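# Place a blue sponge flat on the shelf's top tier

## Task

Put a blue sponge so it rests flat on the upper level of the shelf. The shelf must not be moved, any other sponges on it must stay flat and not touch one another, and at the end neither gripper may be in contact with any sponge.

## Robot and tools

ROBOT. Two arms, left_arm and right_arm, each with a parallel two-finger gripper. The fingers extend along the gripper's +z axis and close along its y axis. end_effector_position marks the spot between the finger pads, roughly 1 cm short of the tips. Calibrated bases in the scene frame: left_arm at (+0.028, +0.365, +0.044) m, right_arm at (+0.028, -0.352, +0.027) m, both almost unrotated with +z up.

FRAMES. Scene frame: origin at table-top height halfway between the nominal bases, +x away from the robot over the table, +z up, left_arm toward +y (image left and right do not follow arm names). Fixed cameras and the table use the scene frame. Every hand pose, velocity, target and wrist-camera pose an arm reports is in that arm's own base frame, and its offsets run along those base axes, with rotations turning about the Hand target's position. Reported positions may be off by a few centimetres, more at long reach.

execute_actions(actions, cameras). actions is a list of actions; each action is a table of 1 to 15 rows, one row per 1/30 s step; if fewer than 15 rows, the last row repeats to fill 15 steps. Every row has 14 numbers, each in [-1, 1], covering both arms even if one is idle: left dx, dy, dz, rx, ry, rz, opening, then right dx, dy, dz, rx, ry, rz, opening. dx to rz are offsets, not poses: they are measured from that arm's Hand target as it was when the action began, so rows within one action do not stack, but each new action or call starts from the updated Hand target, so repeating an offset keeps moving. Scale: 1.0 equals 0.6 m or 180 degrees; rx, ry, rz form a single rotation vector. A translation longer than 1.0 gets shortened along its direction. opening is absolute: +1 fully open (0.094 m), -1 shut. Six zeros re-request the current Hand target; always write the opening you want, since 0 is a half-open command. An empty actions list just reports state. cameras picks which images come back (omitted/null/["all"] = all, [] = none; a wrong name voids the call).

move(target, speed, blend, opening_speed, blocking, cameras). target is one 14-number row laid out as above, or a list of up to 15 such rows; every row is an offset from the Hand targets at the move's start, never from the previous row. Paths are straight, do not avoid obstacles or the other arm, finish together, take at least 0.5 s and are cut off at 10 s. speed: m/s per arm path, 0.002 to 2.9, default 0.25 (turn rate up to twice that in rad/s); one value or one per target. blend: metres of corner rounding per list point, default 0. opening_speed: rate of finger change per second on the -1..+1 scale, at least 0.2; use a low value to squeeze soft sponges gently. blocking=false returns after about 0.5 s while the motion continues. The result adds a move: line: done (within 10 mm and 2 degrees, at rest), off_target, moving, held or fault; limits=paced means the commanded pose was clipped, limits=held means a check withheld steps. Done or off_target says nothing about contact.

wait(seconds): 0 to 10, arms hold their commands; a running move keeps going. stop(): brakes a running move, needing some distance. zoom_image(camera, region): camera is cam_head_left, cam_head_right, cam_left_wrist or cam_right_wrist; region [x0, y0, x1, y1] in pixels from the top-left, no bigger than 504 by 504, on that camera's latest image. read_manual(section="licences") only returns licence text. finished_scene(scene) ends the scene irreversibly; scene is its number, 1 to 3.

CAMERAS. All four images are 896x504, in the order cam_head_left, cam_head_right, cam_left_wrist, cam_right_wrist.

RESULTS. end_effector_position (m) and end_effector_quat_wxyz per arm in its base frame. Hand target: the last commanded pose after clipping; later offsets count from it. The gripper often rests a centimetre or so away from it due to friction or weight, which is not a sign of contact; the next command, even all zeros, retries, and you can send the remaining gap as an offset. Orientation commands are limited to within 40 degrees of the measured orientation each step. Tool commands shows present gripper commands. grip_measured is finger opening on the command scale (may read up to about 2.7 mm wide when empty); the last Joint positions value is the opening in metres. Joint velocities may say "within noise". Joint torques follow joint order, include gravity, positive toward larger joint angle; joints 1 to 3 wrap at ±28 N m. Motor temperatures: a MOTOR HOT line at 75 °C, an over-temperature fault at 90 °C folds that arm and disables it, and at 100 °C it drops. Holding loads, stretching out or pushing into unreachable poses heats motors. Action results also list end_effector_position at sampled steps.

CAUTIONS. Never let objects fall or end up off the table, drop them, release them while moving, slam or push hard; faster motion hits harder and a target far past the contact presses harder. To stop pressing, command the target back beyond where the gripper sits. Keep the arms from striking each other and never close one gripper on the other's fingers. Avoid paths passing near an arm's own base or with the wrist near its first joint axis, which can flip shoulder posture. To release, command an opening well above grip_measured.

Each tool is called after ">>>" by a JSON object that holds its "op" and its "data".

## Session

>>> {"op": "execute_actions", "data": {"actions": []}}

Scene clock: 0.00 s.
left_arm: end_effector_position=(+0.4037, +0.0232, +0.1015) grip_measured=+1.000 end_effector_quat_wxyz=(+0.592, -0.061, +0.803, -0.007) | right_arm: end_effector_position=(+0.4034, -0.0341, +0.1189) grip_measured=+1.000 end_effector_quat_wxyz=(+0.612, +0.054, +0.785, -0.084)
Joint positions: left_arm=[0.048 1.581 0.38 0.898 -0.015 -0.093 0.094] | right_arm=[0 1.563 0.378 0.94 0.199 -0.019 0.094]
Joint velocities: within noise
Joint torques (N m): no reading
Motor temperatures (°C): left_arm=[26 27 28 25 24 27 28] | right_arm=[27 29 26 27 27 28 28]
Heat: left arm: 28 °C; right arm: 29 °C.
Hand target: left_arm +0.4088, +0.0243, +0.1166; +0.610, -0.060, +0.790, -0.004 | right_arm +0.4078, -0.0355, +0.1345; +0.629, +0.060, +0.770, -0.083
Tool commands: left_gripper/opening=+1.0 right_gripper/opening=+1.0

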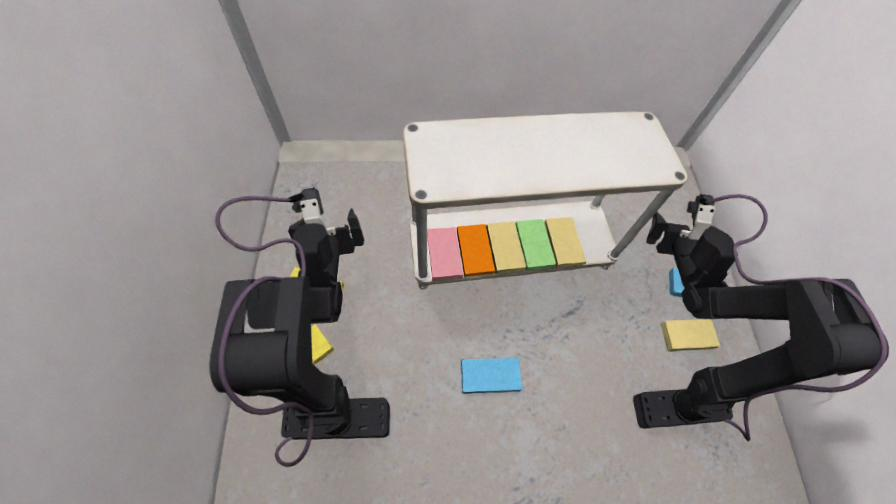

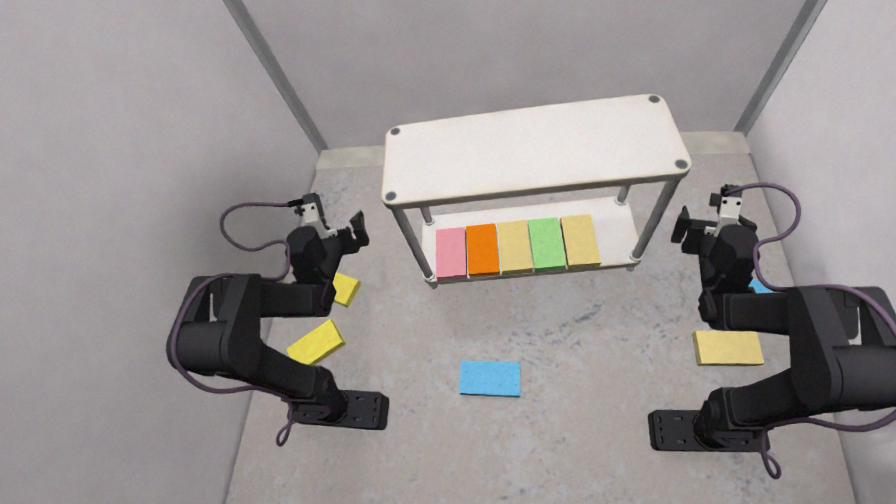

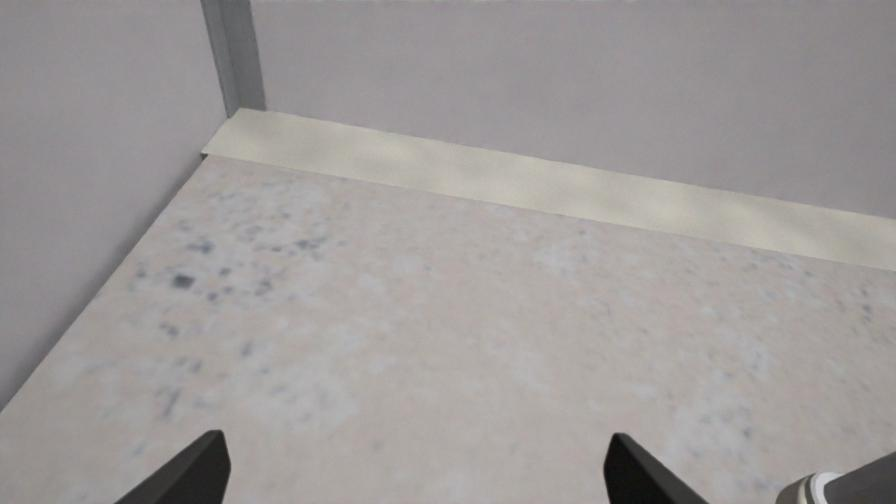

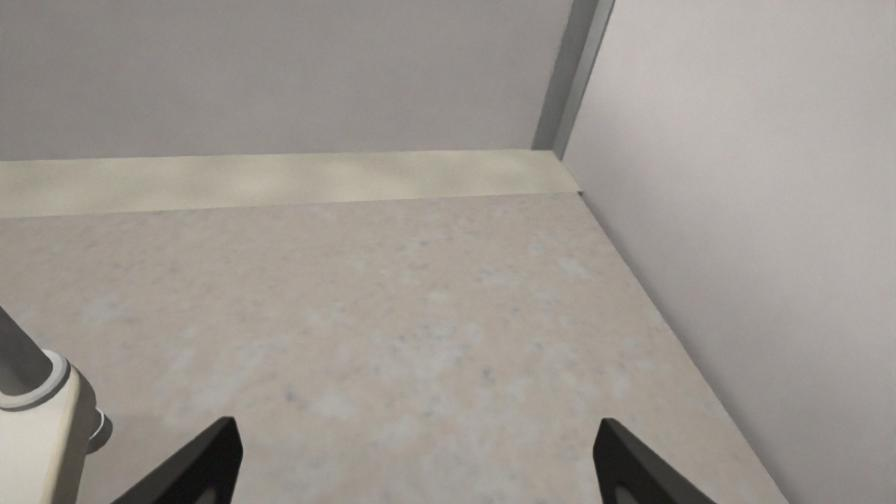

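>>> {"op": "zoom_image", "data": {"camera": "cam_head_left", "region": [440, 335, 550, 415]}}

>>> {"op": "zoom_image", "data": {"camera": "cam_head_right", "region": [440, 335, 550, 415]}}

Scaled by 4.582 (camera's finer frame: 1280x720).

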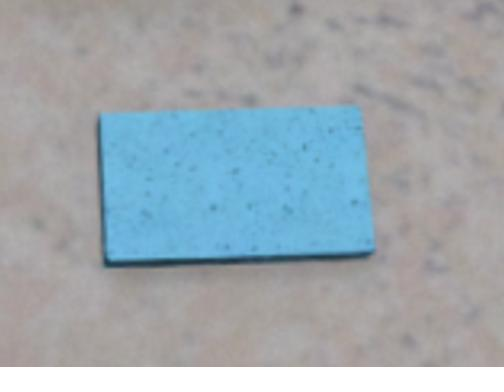

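Scaled by 4.582 (camera's finer frame: 1280x720).

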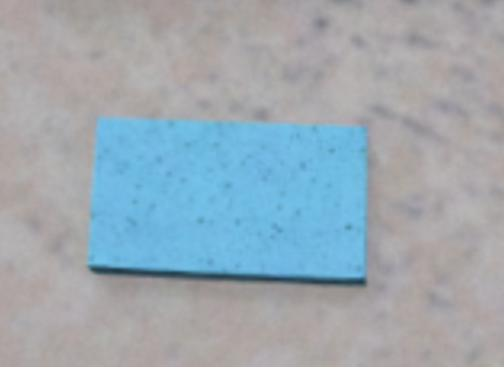

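>>> {"op": "move", "data": {"target": [[-0.3397, -0.2788, 0.0223, 0.1820, 0.2391, -0.3998, 1.0, 0, 0, 0, 0, 0, 0, 1.0], [-0.538, -0.5405, -0.0843, 0.1409, 0.1099, -0.5288, 1.0, 0, 0, 0, 0, 0, 0, 1.0]], "speed": [0.45, 0.3], "blend": [0.05, 0], "cameras": ["cam_head_left", "cam_left_wrist"]}}

Scene clock: 10.77 s.
left_arm: end_effector_position=(+0.0858, -0.2947, +0.0633) grip_measured=+1.000 end_effector_quat_wxyz=(+0.263, +0.658, +0.649, -0.277) | right_arm: end_effector_position=(+0.4034, -0.0341, +0.1189) grip_measured=+1.000 end_effector_quat_wxyz=(+0.612, +0.054, +0.785, -0.084)
Joint positions: left_arm=[-1.087 1.202 0.456 -0.111 0.356 0.363 0.094] | right_arm=[0 1.563 0.378 0.94 0.199 -0.019 0.094]
Joint torques (N m): left_arm=[-0.4 -1.81 4 1.82 0.07 -0.08] | right_arm=[-0.09 -5.96 5.04 2.25 -0.01 0.01]
Heat: left arm: 29 °C; right arm: 31 °C.
Hand target: left_arm +0.0860, -0.3000, +0.0660; +0.279, +0.655, +0.642, -0.284 | right_arm +0.4078, -0.0355, +0.1345; +0.629, +0.060, +0.770, -0.083
Off the commanded pose: left_arm 0.006 m, 2 deg | right_arm 0.016 m, 3 deg.
move: off_target (right_arm)

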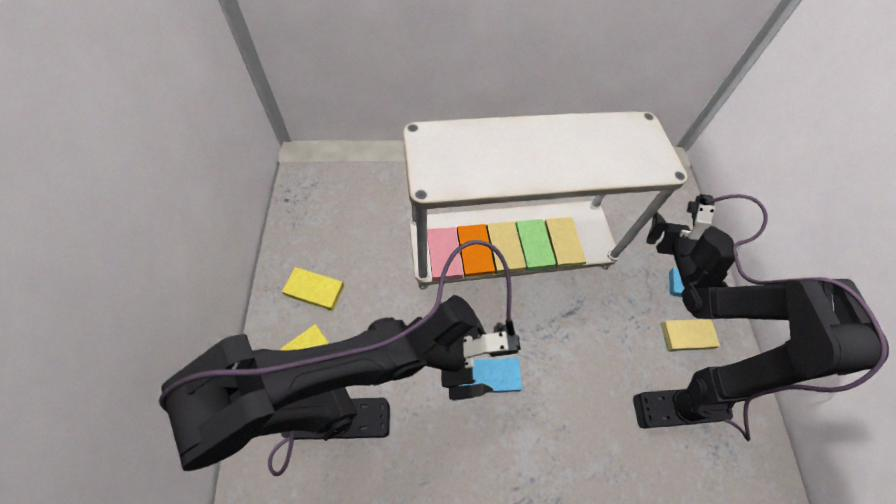

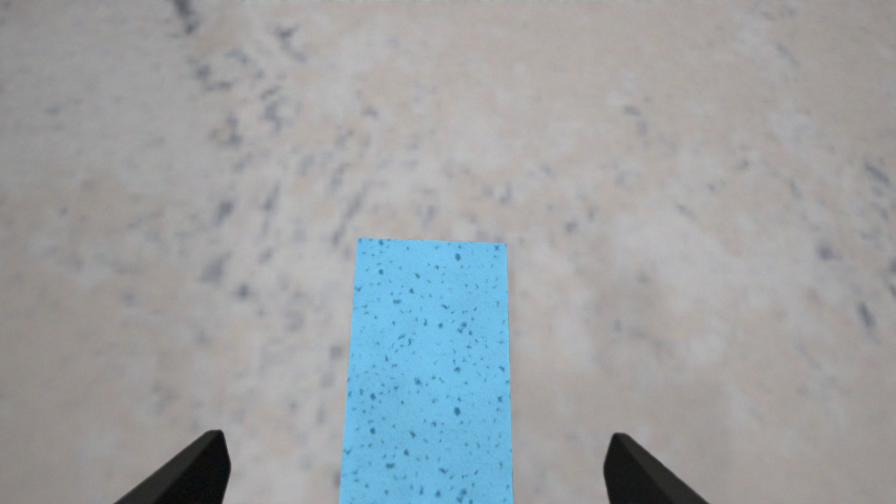

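>>> {"op": "move", "data": {"target": [-0.005, -0.007, -0.1183, -0.0083, 0, 0, 1.0, 0, 0, 0, 0, 0, 0, 1.0], "speed": 0.15, "cameras": ["cam_left_wrist"]}}

Scene clock: 13.90 s.
left_arm: end_effector_position=(+0.0848, -0.2997, -0.0092) grip_measured=+1.000 end_effector_quat_wxyz=(+0.271, +0.651, +0.649, -0.285) | right_arm: end_effector_position=(+0.4034, -0.0341, +0.1189) grip_measured=+1.000 end_effector_quat_wxyz=(+0.612, +0.054, +0.785, -0.084)
Joint positions: left_arm=[-1.099 1.557 0.28 0.45 0.353 0.335 0.094] | right_arm=[0 1.563 0.378 0.94 0.199 -0.019 0.094]
Joint torques (N m): left_arm=[-0.5 -2.71 2.36 1.86 0.07 -0.1] | right_arm=[-0.1 -5.96 5.04 2.25 -0.02 0]
Motor temperatures (°C): left_arm=[26 27 29 28 24 27 28] | right_arm=[27 31 27 32 27 28 28]
Heat: left arm: 29 °C; right arm: 32 °C.
Hand target: left_arm +0.0830, -0.3042, -0.0049; +0.288, +0.651, +0.638, -0.292 | right_arm +0.4078, -0.0355, +0.1345; +0.629, +0.060, +0.770, -0.083
Off the commanded pose: left_arm 0.006 m, 2 deg | right_arm 0.016 m, 3 deg.
move: off_target (right_arm)

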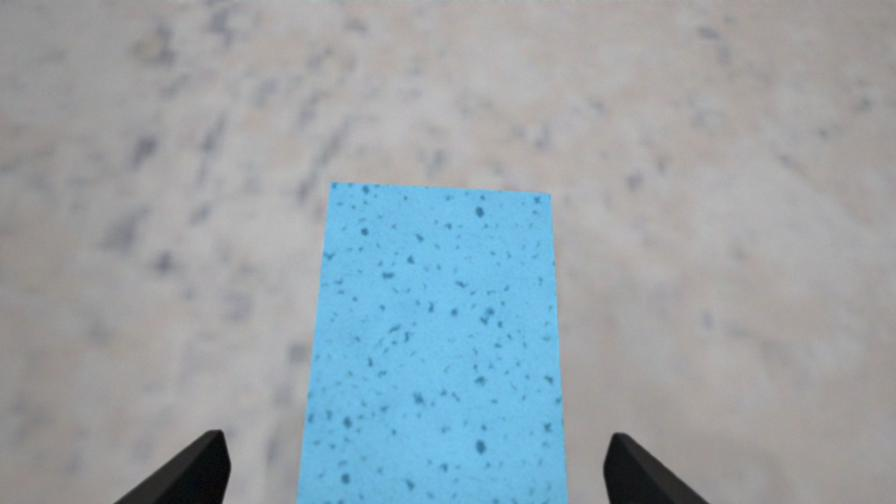

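>>> {"op": "move", "data": {"target": [-0.0083, 0.003, -0.0322, 0, 0, 0, 1.0, 0, 0, 0, 0, 0, 0, 1.0], "speed": 0.07, "cameras": ["cam_left_wrist"]}}

Scene clock: 16.00 s.
left_arm: end_effector_position=(+0.0791, -0.2973, -0.0290) grip_measured=+1.000 end_effector_quat_wxyz=(+0.273, +0.654, +0.646, -0.285) | right_arm: end_effector_position=(+0.4034, -0.0341, +0.1189) grip_measured=+1.000 end_effector_quat_wxyz=(+0.612, +0.054, +0.785, -0.084)
Joint positions: left_arm=[-1.119 1.684 0.237 0.627 0.341 0.329 0.094] | right_arm=[0 1.563 0.378 0.94 0.199 -0.019 0.094]
Joint torques (N m): left_arm=[-0.47 -2.89 1.92 1.84 0.06 -0.11] | right_arm=[-0.09 -5.96 5.05 2.25 -0.01 0]
Heat: left arm: 29 °C; right arm: 32 °C.
Hand target: left_arm +0.0780, -0.3024, -0.0243; +0.288, +0.651, +0.638, -0.292 | right_arm +0.4078, -0.0355, +0.1345; +0.629, +0.060, +0.770, -0.083
Off the commanded pose: left_arm 0.007 m, 2 deg | right_arm 0.016 m, 3 deg.
move: off_target (right_arm)

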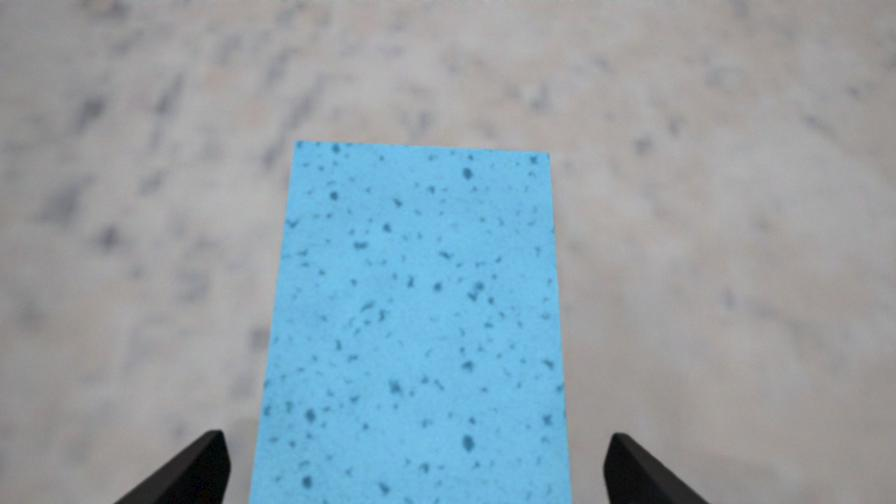

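>>> {"op": "move", "data": {"target": [0, 0, 0, 0, 0, 0, 0.25, 0, 0, 0, 0, 0, 0, 1.0], "opening_speed": 0.45, "cameras": ["cam_left_wrist"]}}

Scene clock: 18.53 s.
left_arm: end_effector_position=(+0.0795, -0.2975, -0.0289) grip_measured=+0.354 end_effector_quat_wxyz=(+0.273, +0.653, +0.647, -0.285) | right_arm: end_effector_position=(+0.4034, -0.0341, +0.1189) grip_measured=+1.000 end_effector_quat_wxyz=(+0.612, +0.054, +0.785, -0.084)
Joint positions: left_arm=[-1.119 1.684 0.237 0.628 0.34 0.326 0.064] | right_arm=[0 1.563 0.378 0.94 0.199 -0.019 0.094]
Joint torques (N m): left_arm=[-0.51 -2.88 1.89 1.85 0.07 -0.08] | right_arm=[-0.09 -5.96 5.05 2.25 -0.01 0]
Heat: left arm: 29 °C; right arm: 33 °C.
Hand target: left_arm +0.0780, -0.3024, -0.0243; +0.288, +0.651, +0.638, -0.292 | right_arm +0.4078, -0.0355, +0.1345; +0.629, +0.060, +0.770, -0.083
Off the commanded pose: left_arm 0.007 m, 2 deg | right_arm 0.016 m, 3 deg.
move: off_target (right_arm)

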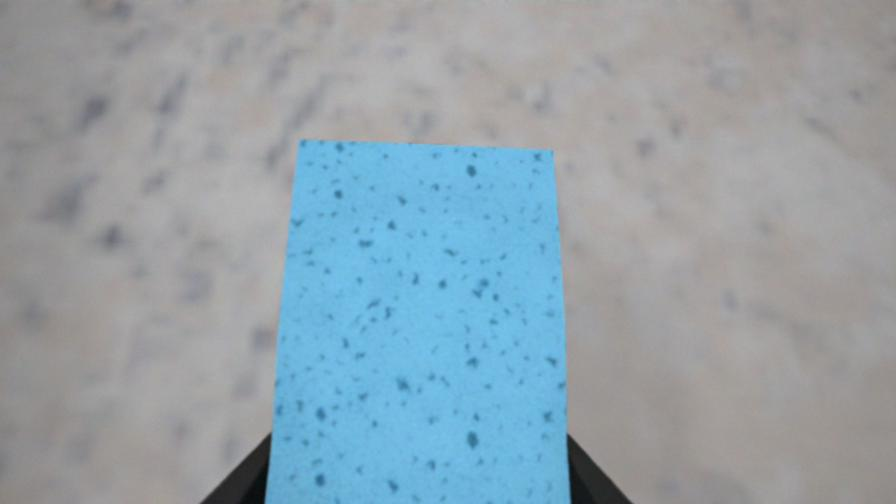

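>>> {"op": "move", "data": {"target": [[0, 0, 0.107, 0, 0, 0, 0.25, 0, 0, 0, 0, 0, 0, 1.0], [0.1867, 0.0123, 0.6822, 0.001, 0.0005, 0.06, 0.25, 0, 0, 0, 0, 0, 0, 1.0], [0.4667, 0.0915, 0.6738, 0.0034, 0.0017, 0.1894, 0.25, 0, 0, 0, 0, 0, 0, 1.0]], "speed": [0.12, 0.3, 0.2], "blend": [0.02, 0.05, 0], "cameras": ["cam_head_right", "cam_left_wrist"]}}

Scene clock: 24.40 s.
left_arm: end_effector_position=(+0.3634, -0.2482, +0.3702) grip_measured=+0.352 end_effector_quat_wxyz=(+0.352, +0.435, +0.806, -0.194) | right_arm: end_effector_position=(+0.4034, -0.0341, +0.1189) grip_measured=+1.000 end_effector_quat_wxyz=(+0.612, +0.054, +0.785, -0.084)
Joint positions: left_arm=[-0.444 1.833 2.326 -1.319 0.398 0.389 0.064] | right_arm=[0 1.563 0.378 0.94 0.199 -0.019 0.094]
Joint torques (N m): left_arm=[0.2 -5.9 7.95 1.04 0.08 -0.09] | right_arm=[-0.09 -5.96 5.05 2.25 -0.01 0.01]
Heat: left arm: 30 °C; right arm: 34 °C.
Hand target: left_arm +0.3580, -0.2475, +0.3800; +0.356, +0.436, +0.804, -0.193 | right_arm +0.4078, -0.0355, +0.1345; +0.629, +0.060, +0.770, -0.083
Off the commanded pose: left_arm 0.011 m, 0 deg | right_arm 0.016 m, 3 deg.
move: off_target (left_arm, right_arm)

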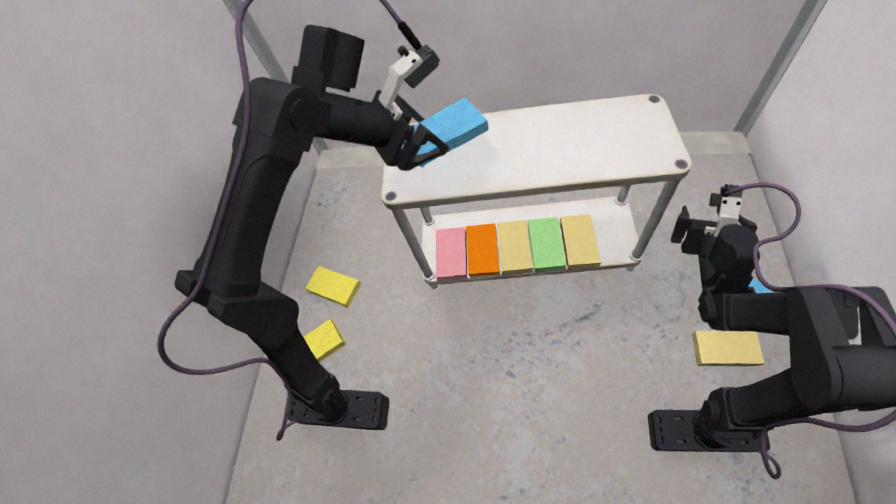

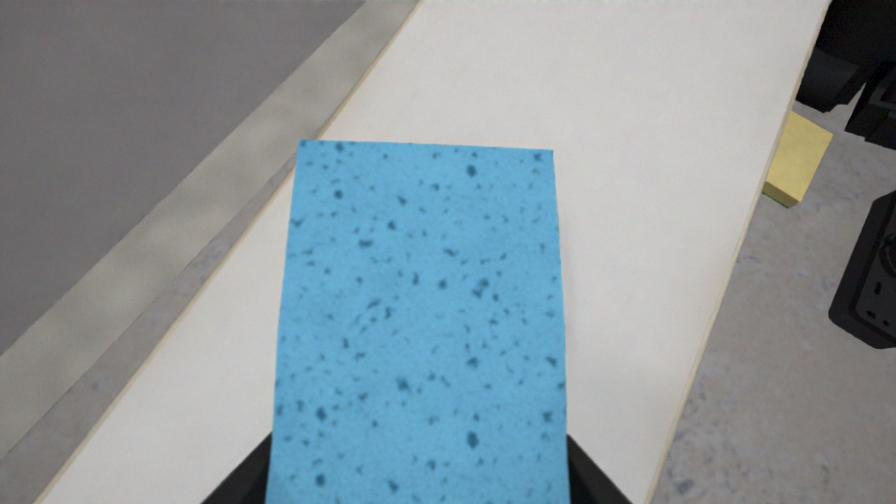

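>>> {"op": "move", "data": {"target": [0, 0, -0.0233, -0.0187, -0.0120, 0, 0.25, 0, 0, 0, 0, 0, 0, 1.0], "speed": 0.06, "cameras": ["cam_head_right"]}}

Scene clock: 27.03 s.
left_arm: end_effector_position=(+0.3597, -0.2470, +0.3430) grip_measured=+0.352 end_effector_quat_wxyz=(+0.344, +0.430, +0.811, -0.198) | right_arm: end_effector_position=(+0.4034, -0.0341, +0.1189) grip_measured=+1.000 end_effector_quat_wxyz=(+0.612, +0.054, +0.785, -0.084)
Joint positions: left_arm=[-0.444 1.736 2.076 -1.179 0.401 0.375 0.064] | right_arm=[0 1.563 0.378 0.94 0.199 -0.019 0.094]
Joint torques (N m): left_arm=[0.43 -8.84 3.77 1.85 0.43 -0.08] | right_arm=[-0.09 -5.96 5.05 2.25 -0.01 0]
Heat: left arm: 30 °C; right arm: 34 °C.
Hand target: left_arm +0.3580, -0.2475, +0.3660; +0.383, +0.429, +0.791, -0.209 | right_arm +0.4078, -0.0355, +0.1345; +0.629, +0.060, +0.770, -0.083
Off the commanded pose: left_arm 0.023 m, 5 deg | right_arm 0.016 m, 3 deg.
move: off_target (left_arm, right_arm)

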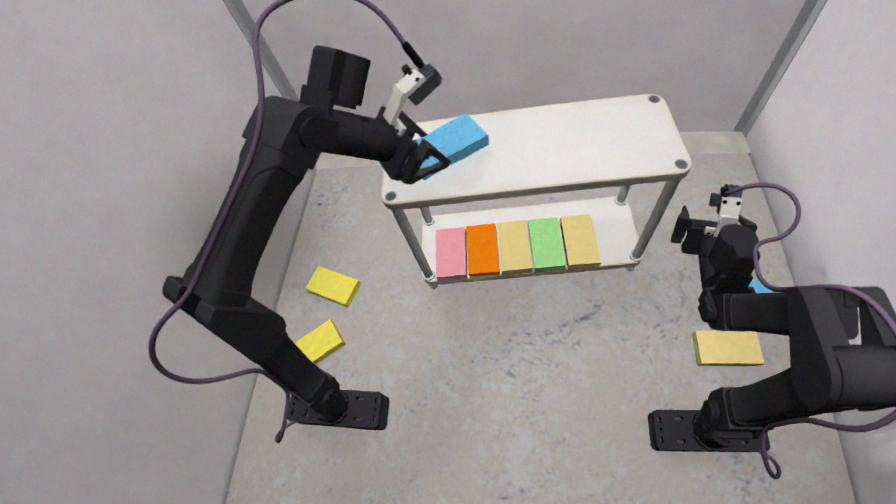

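>>> {"op": "move", "data": {"target": [[0, 0, -0.0167, 0, 0, 0, 0.25, 0, 0, 0, 0, 0, 0, 1.0], [0, 0, -0.0267, 0, 0, 0, 0.25, 0, 0, 0, 0, 0, 0, 1.0]], "speed": [0.05, 0.02], "cameras": ["cam_head_right"]}}

>>> {"op": "zoom_image", "data": {"camera": "cam_head_right", "region": [400, 90, 520, 190]}}

Scene clock: 28.53 s.
left_arm: end_effector_position=(+0.3596, -0.2472, +0.3279) grip_measured=+0.352 end_effector_quat_wxyz=(+0.346, +0.432, +0.809, -0.197) | right_arm: end_effector_position=(+0.4034, -0.0341, +0.1189) grip_measured=+1.000 end_effector_quat_wxyz=(+0.612, +0.054, +0.785, -0.084)
Joint positions: left_arm=[-0.444 1.695 1.955 -1.096 0.402 0.381 0.064] | right_arm=[0 1.563 0.378 0.94 0.199 -0.019 0.094]
Joint torques (N m): left_arm=[0.43 -8.75 3.92 1.84 0.41 -0.08] | right_arm=[-0.1 -5.96 5.04 2.25 -0.01 0]
Heat: left arm: 30 °C; right arm: 34 °C.
Hand target: left_arm +0.3580, -0.2475, +0.3500; +0.383, +0.429, +0.791, -0.209 | right_arm +0.4078, -0.0355, +0.1345; +0.629, +0.060, +0.770, -0.083
Off the commanded pose: left_arm 0.022 m, 5 deg | right_arm 0.016 m, 3 deg.
move: off_target (left_arm, right_arm)

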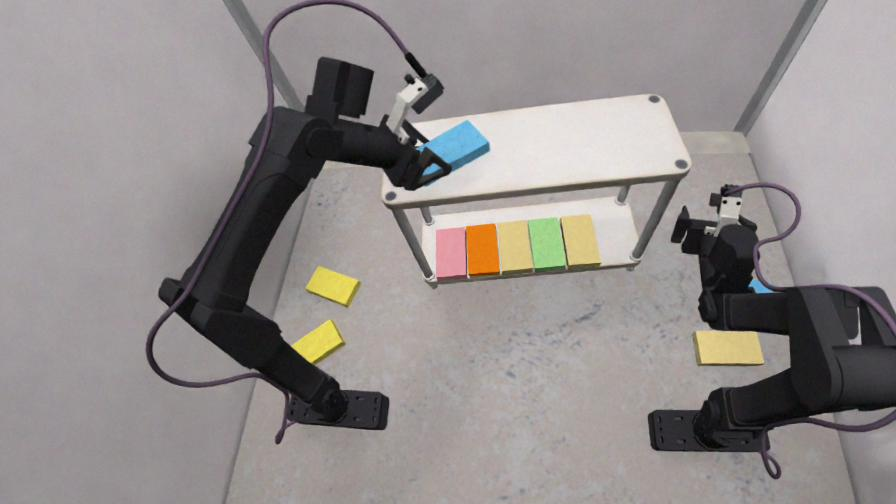

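Scaled by 4.200 (camera's finer frame: 1280x720).

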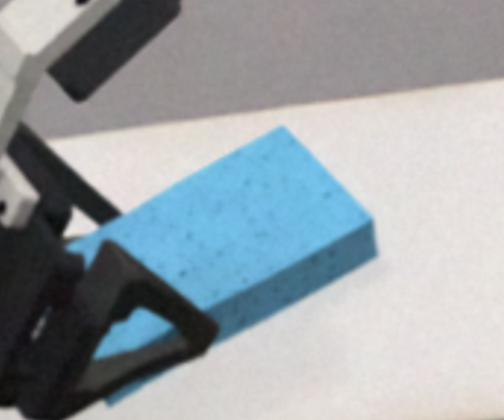

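>>> {"op": "move", "data": {"target": [0, 0, -0.0075, 0, 0, 0, 0.25, 0, 0, 0, 0, 0, 0, 1.0], "speed": 0.02, "cameras": ["cam_head_left", "cam_left_wrist"]}}

Scene clock: 30.83 s.
left_arm: end_effector_position=(+0.3602, -0.2478, +0.3283) grip_measured=+0.352 end_effector_quat_wxyz=(+0.355, +0.434, +0.805, -0.197) | right_arm: end_effector_position=(+0.4034, -0.0341, +0.1189) grip_measured=+1.000 end_effector_quat_wxyz=(+0.612, +0.054, +0.785, -0.084)
Joint positions: left_arm=[-0.444 1.679 1.926 -1.064 0.404 0.383 0.064] | right_arm=[0 1.563 0.378 0.94 0.199 -0.019 0.094]
Joint torques (N m): left_arm=[0.39 -8.29 3.74 1.79 0.4 -0.09] | right_arm=[-0.1 -5.96 5.05 2.25 -0.01 0.01]
Heat: left arm: 30 °C; right arm: 34 °C.
Hand target: left_arm +0.3580, -0.2475, +0.3455; +0.383, +0.429, +0.791, -0.209 | right_arm +0.4078, -0.0355, +0.1345; +0.629, +0.060, +0.770, -0.083
Off the commanded pose: left_arm 0.017 m, 4 deg | right_arm 0.016 m, 3 deg.
move: off_target (left_arm, right_arm)

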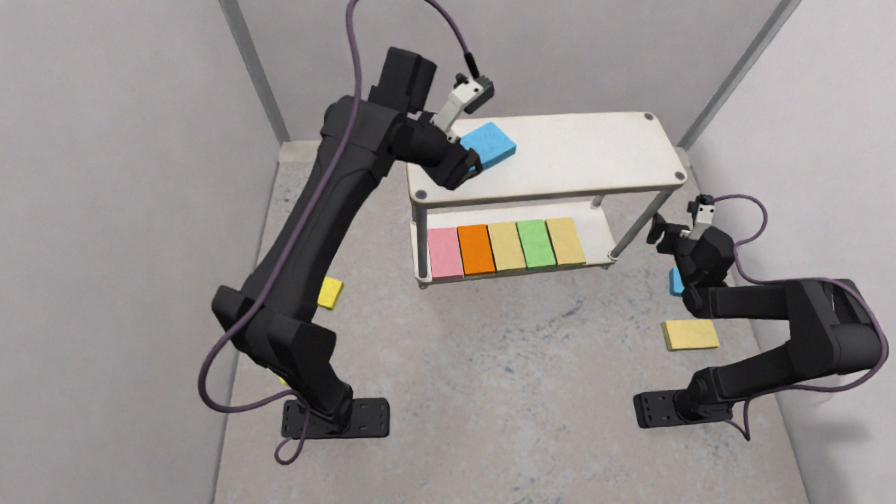

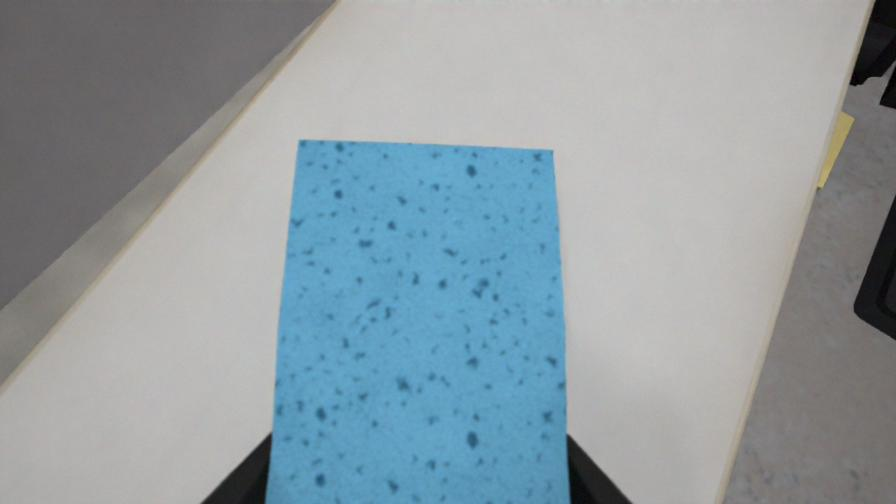

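>>> {"op": "move", "data": {"target": [0, 0, 0.009, 0, 0, 0, 1.0, 0, 0, 0, 0, 0, 0, 1.0], "speed": 0.03, "opening_speed": 0.45, "cameras": ["cam_left_wrist"]}}

Scene clock: 33.10 s.
left_arm: end_effector_position=(+0.3602, -0.2478, +0.3283) grip_measured=+0.998 end_effector_quat_wxyz=(+0.354, +0.433, +0.805, -0.198) | right_arm: end_effector_position=(+0.4034, -0.0341, +0.1189) grip_measured=+1.000 end_effector_quat_wxyz=(+0.612, +0.054, +0.785, -0.084)
Joint positions: left_arm=[-0.444 1.679 1.926 -1.064 0.404 0.381 0.094] | right_arm=[0 1.563 0.378 0.94 0.199 -0.019 0.094]
Joint torques (N m): left_arm=[0.39 -7.58 6.16 1.57 0.39 -0.09] | right_arm=[-0.09 -5.96 5.04 2.25 -0.01 0]
Heat: left arm: 30 °C; right arm: 35 °C.
Hand target: left_arm +0.3580, -0.2475, +0.3509; +0.383, +0.429, +0.791, -0.209 | right_arm +0.4078, -0.0355, +0.1345; +0.629, +0.060, +0.770, -0.083
Off the commanded pose: left_arm 0.023 m, 4 deg | right_arm 0.016 m, 3 deg.
move: off_target (left_arm, right_arm)

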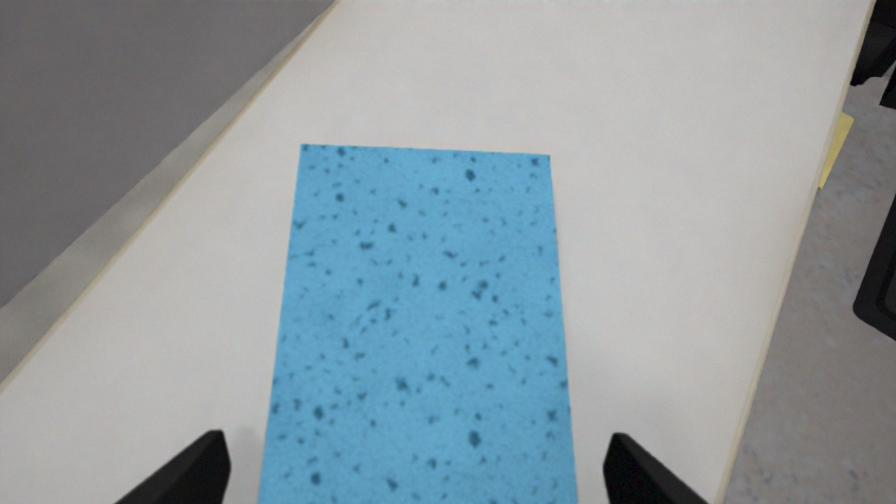

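>>> {"op": "move", "data": {"target": [-0.078, 0.121, 0.138, 0, 0, 0, 1.0, 0, 0, 0, 0, 0, 0, 1.0], "speed": 0.15, "cameras": ["cam_head_left", "cam_head_right", "cam_left_wrist"]}}

Scene clock: 35.23 s.
left_arm: end_effector_position=(+0.3227, -0.1719, +0.4281) grip_measured=+0.998 end_effector_quat_wxyz=(+0.392, +0.417, +0.796, -0.195) | right_arm: end_effector_position=(+0.4034, -0.0341, +0.1189) grip_measured=+1.000 end_effector_quat_wxyz=(+0.612, +0.054, +0.785, -0.084)
Joint positions: left_arm=[-0.241 1.708 2.44 -1.53 0.534 0.503 0.094] | right_arm=[0 1.563 0.378 0.94 0.199 -0.019 0.094]
Joint torques (N m): left_arm=[0.36 -4.37 5.41 1.04 0.5 0.05] | right_arm=[-0.09 -5.96 5.04 2.25 -0.01 0.01]
Heat: left arm: 30 °C; right arm: 35 °C.
Hand target: left_arm +0.3112, -0.1749, +0.4337; +0.383, +0.429, +0.791, -0.209 | right_arm +0.4078, -0.0355, +0.1345; +0.629, +0.060, +0.770, -0.083
Off the commanded pose: left_arm 0.013 m, 2 deg | right_arm 0.016 m, 3 deg.
joint sent to its limit (left arm) — joint 4 (wrist pitch), lower limit. The joint targets are off in position, not in orientation.
move: off_target (left_arm, right_arm)

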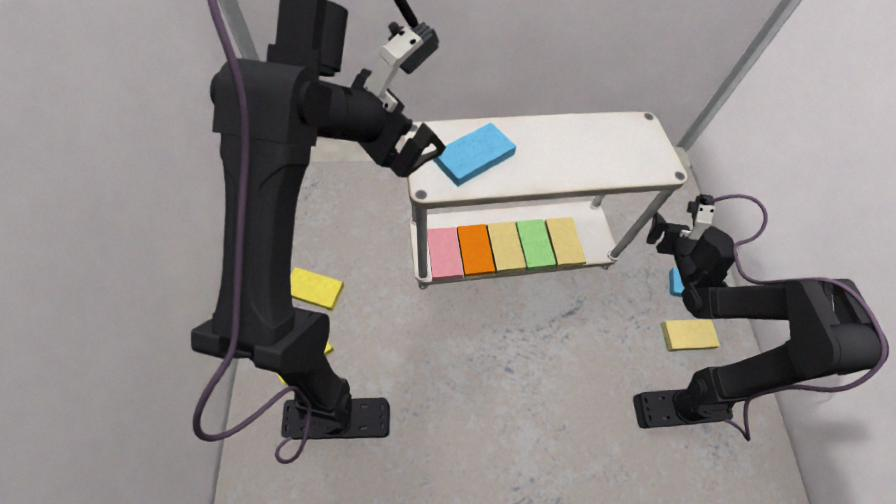

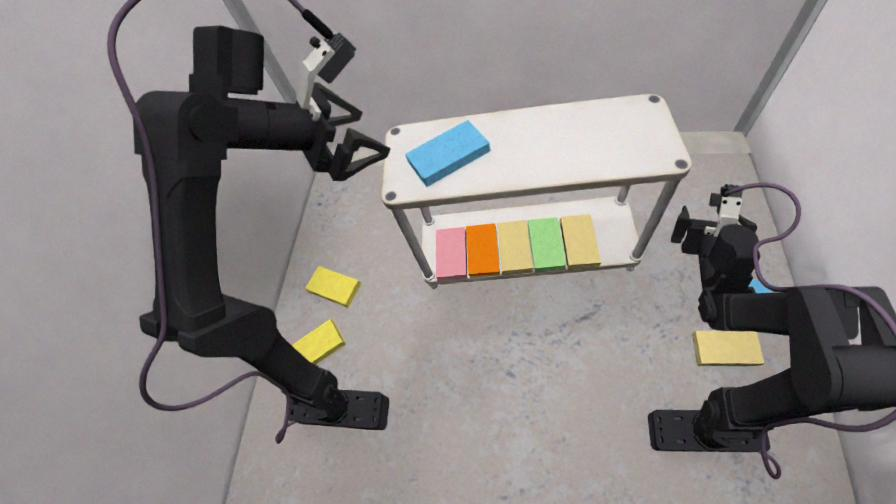

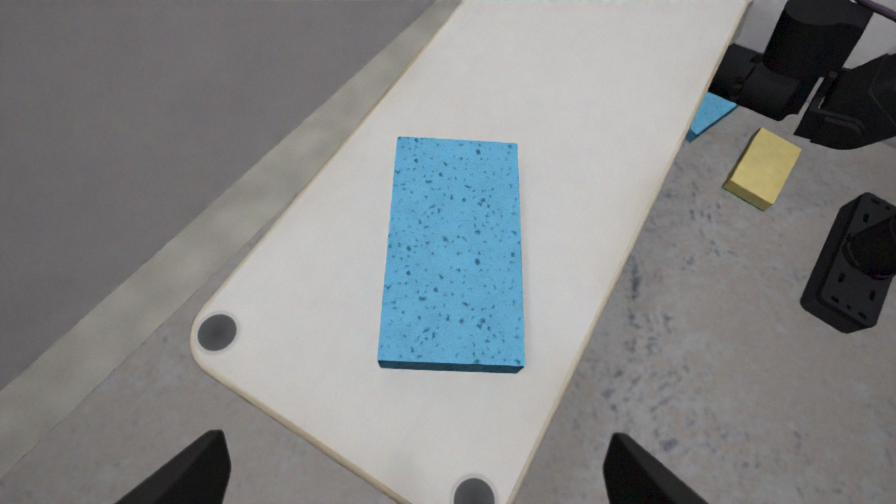

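>>> {"op": "finished_scene", "data": {"scene": 2}}

The scene is finished: the task was done.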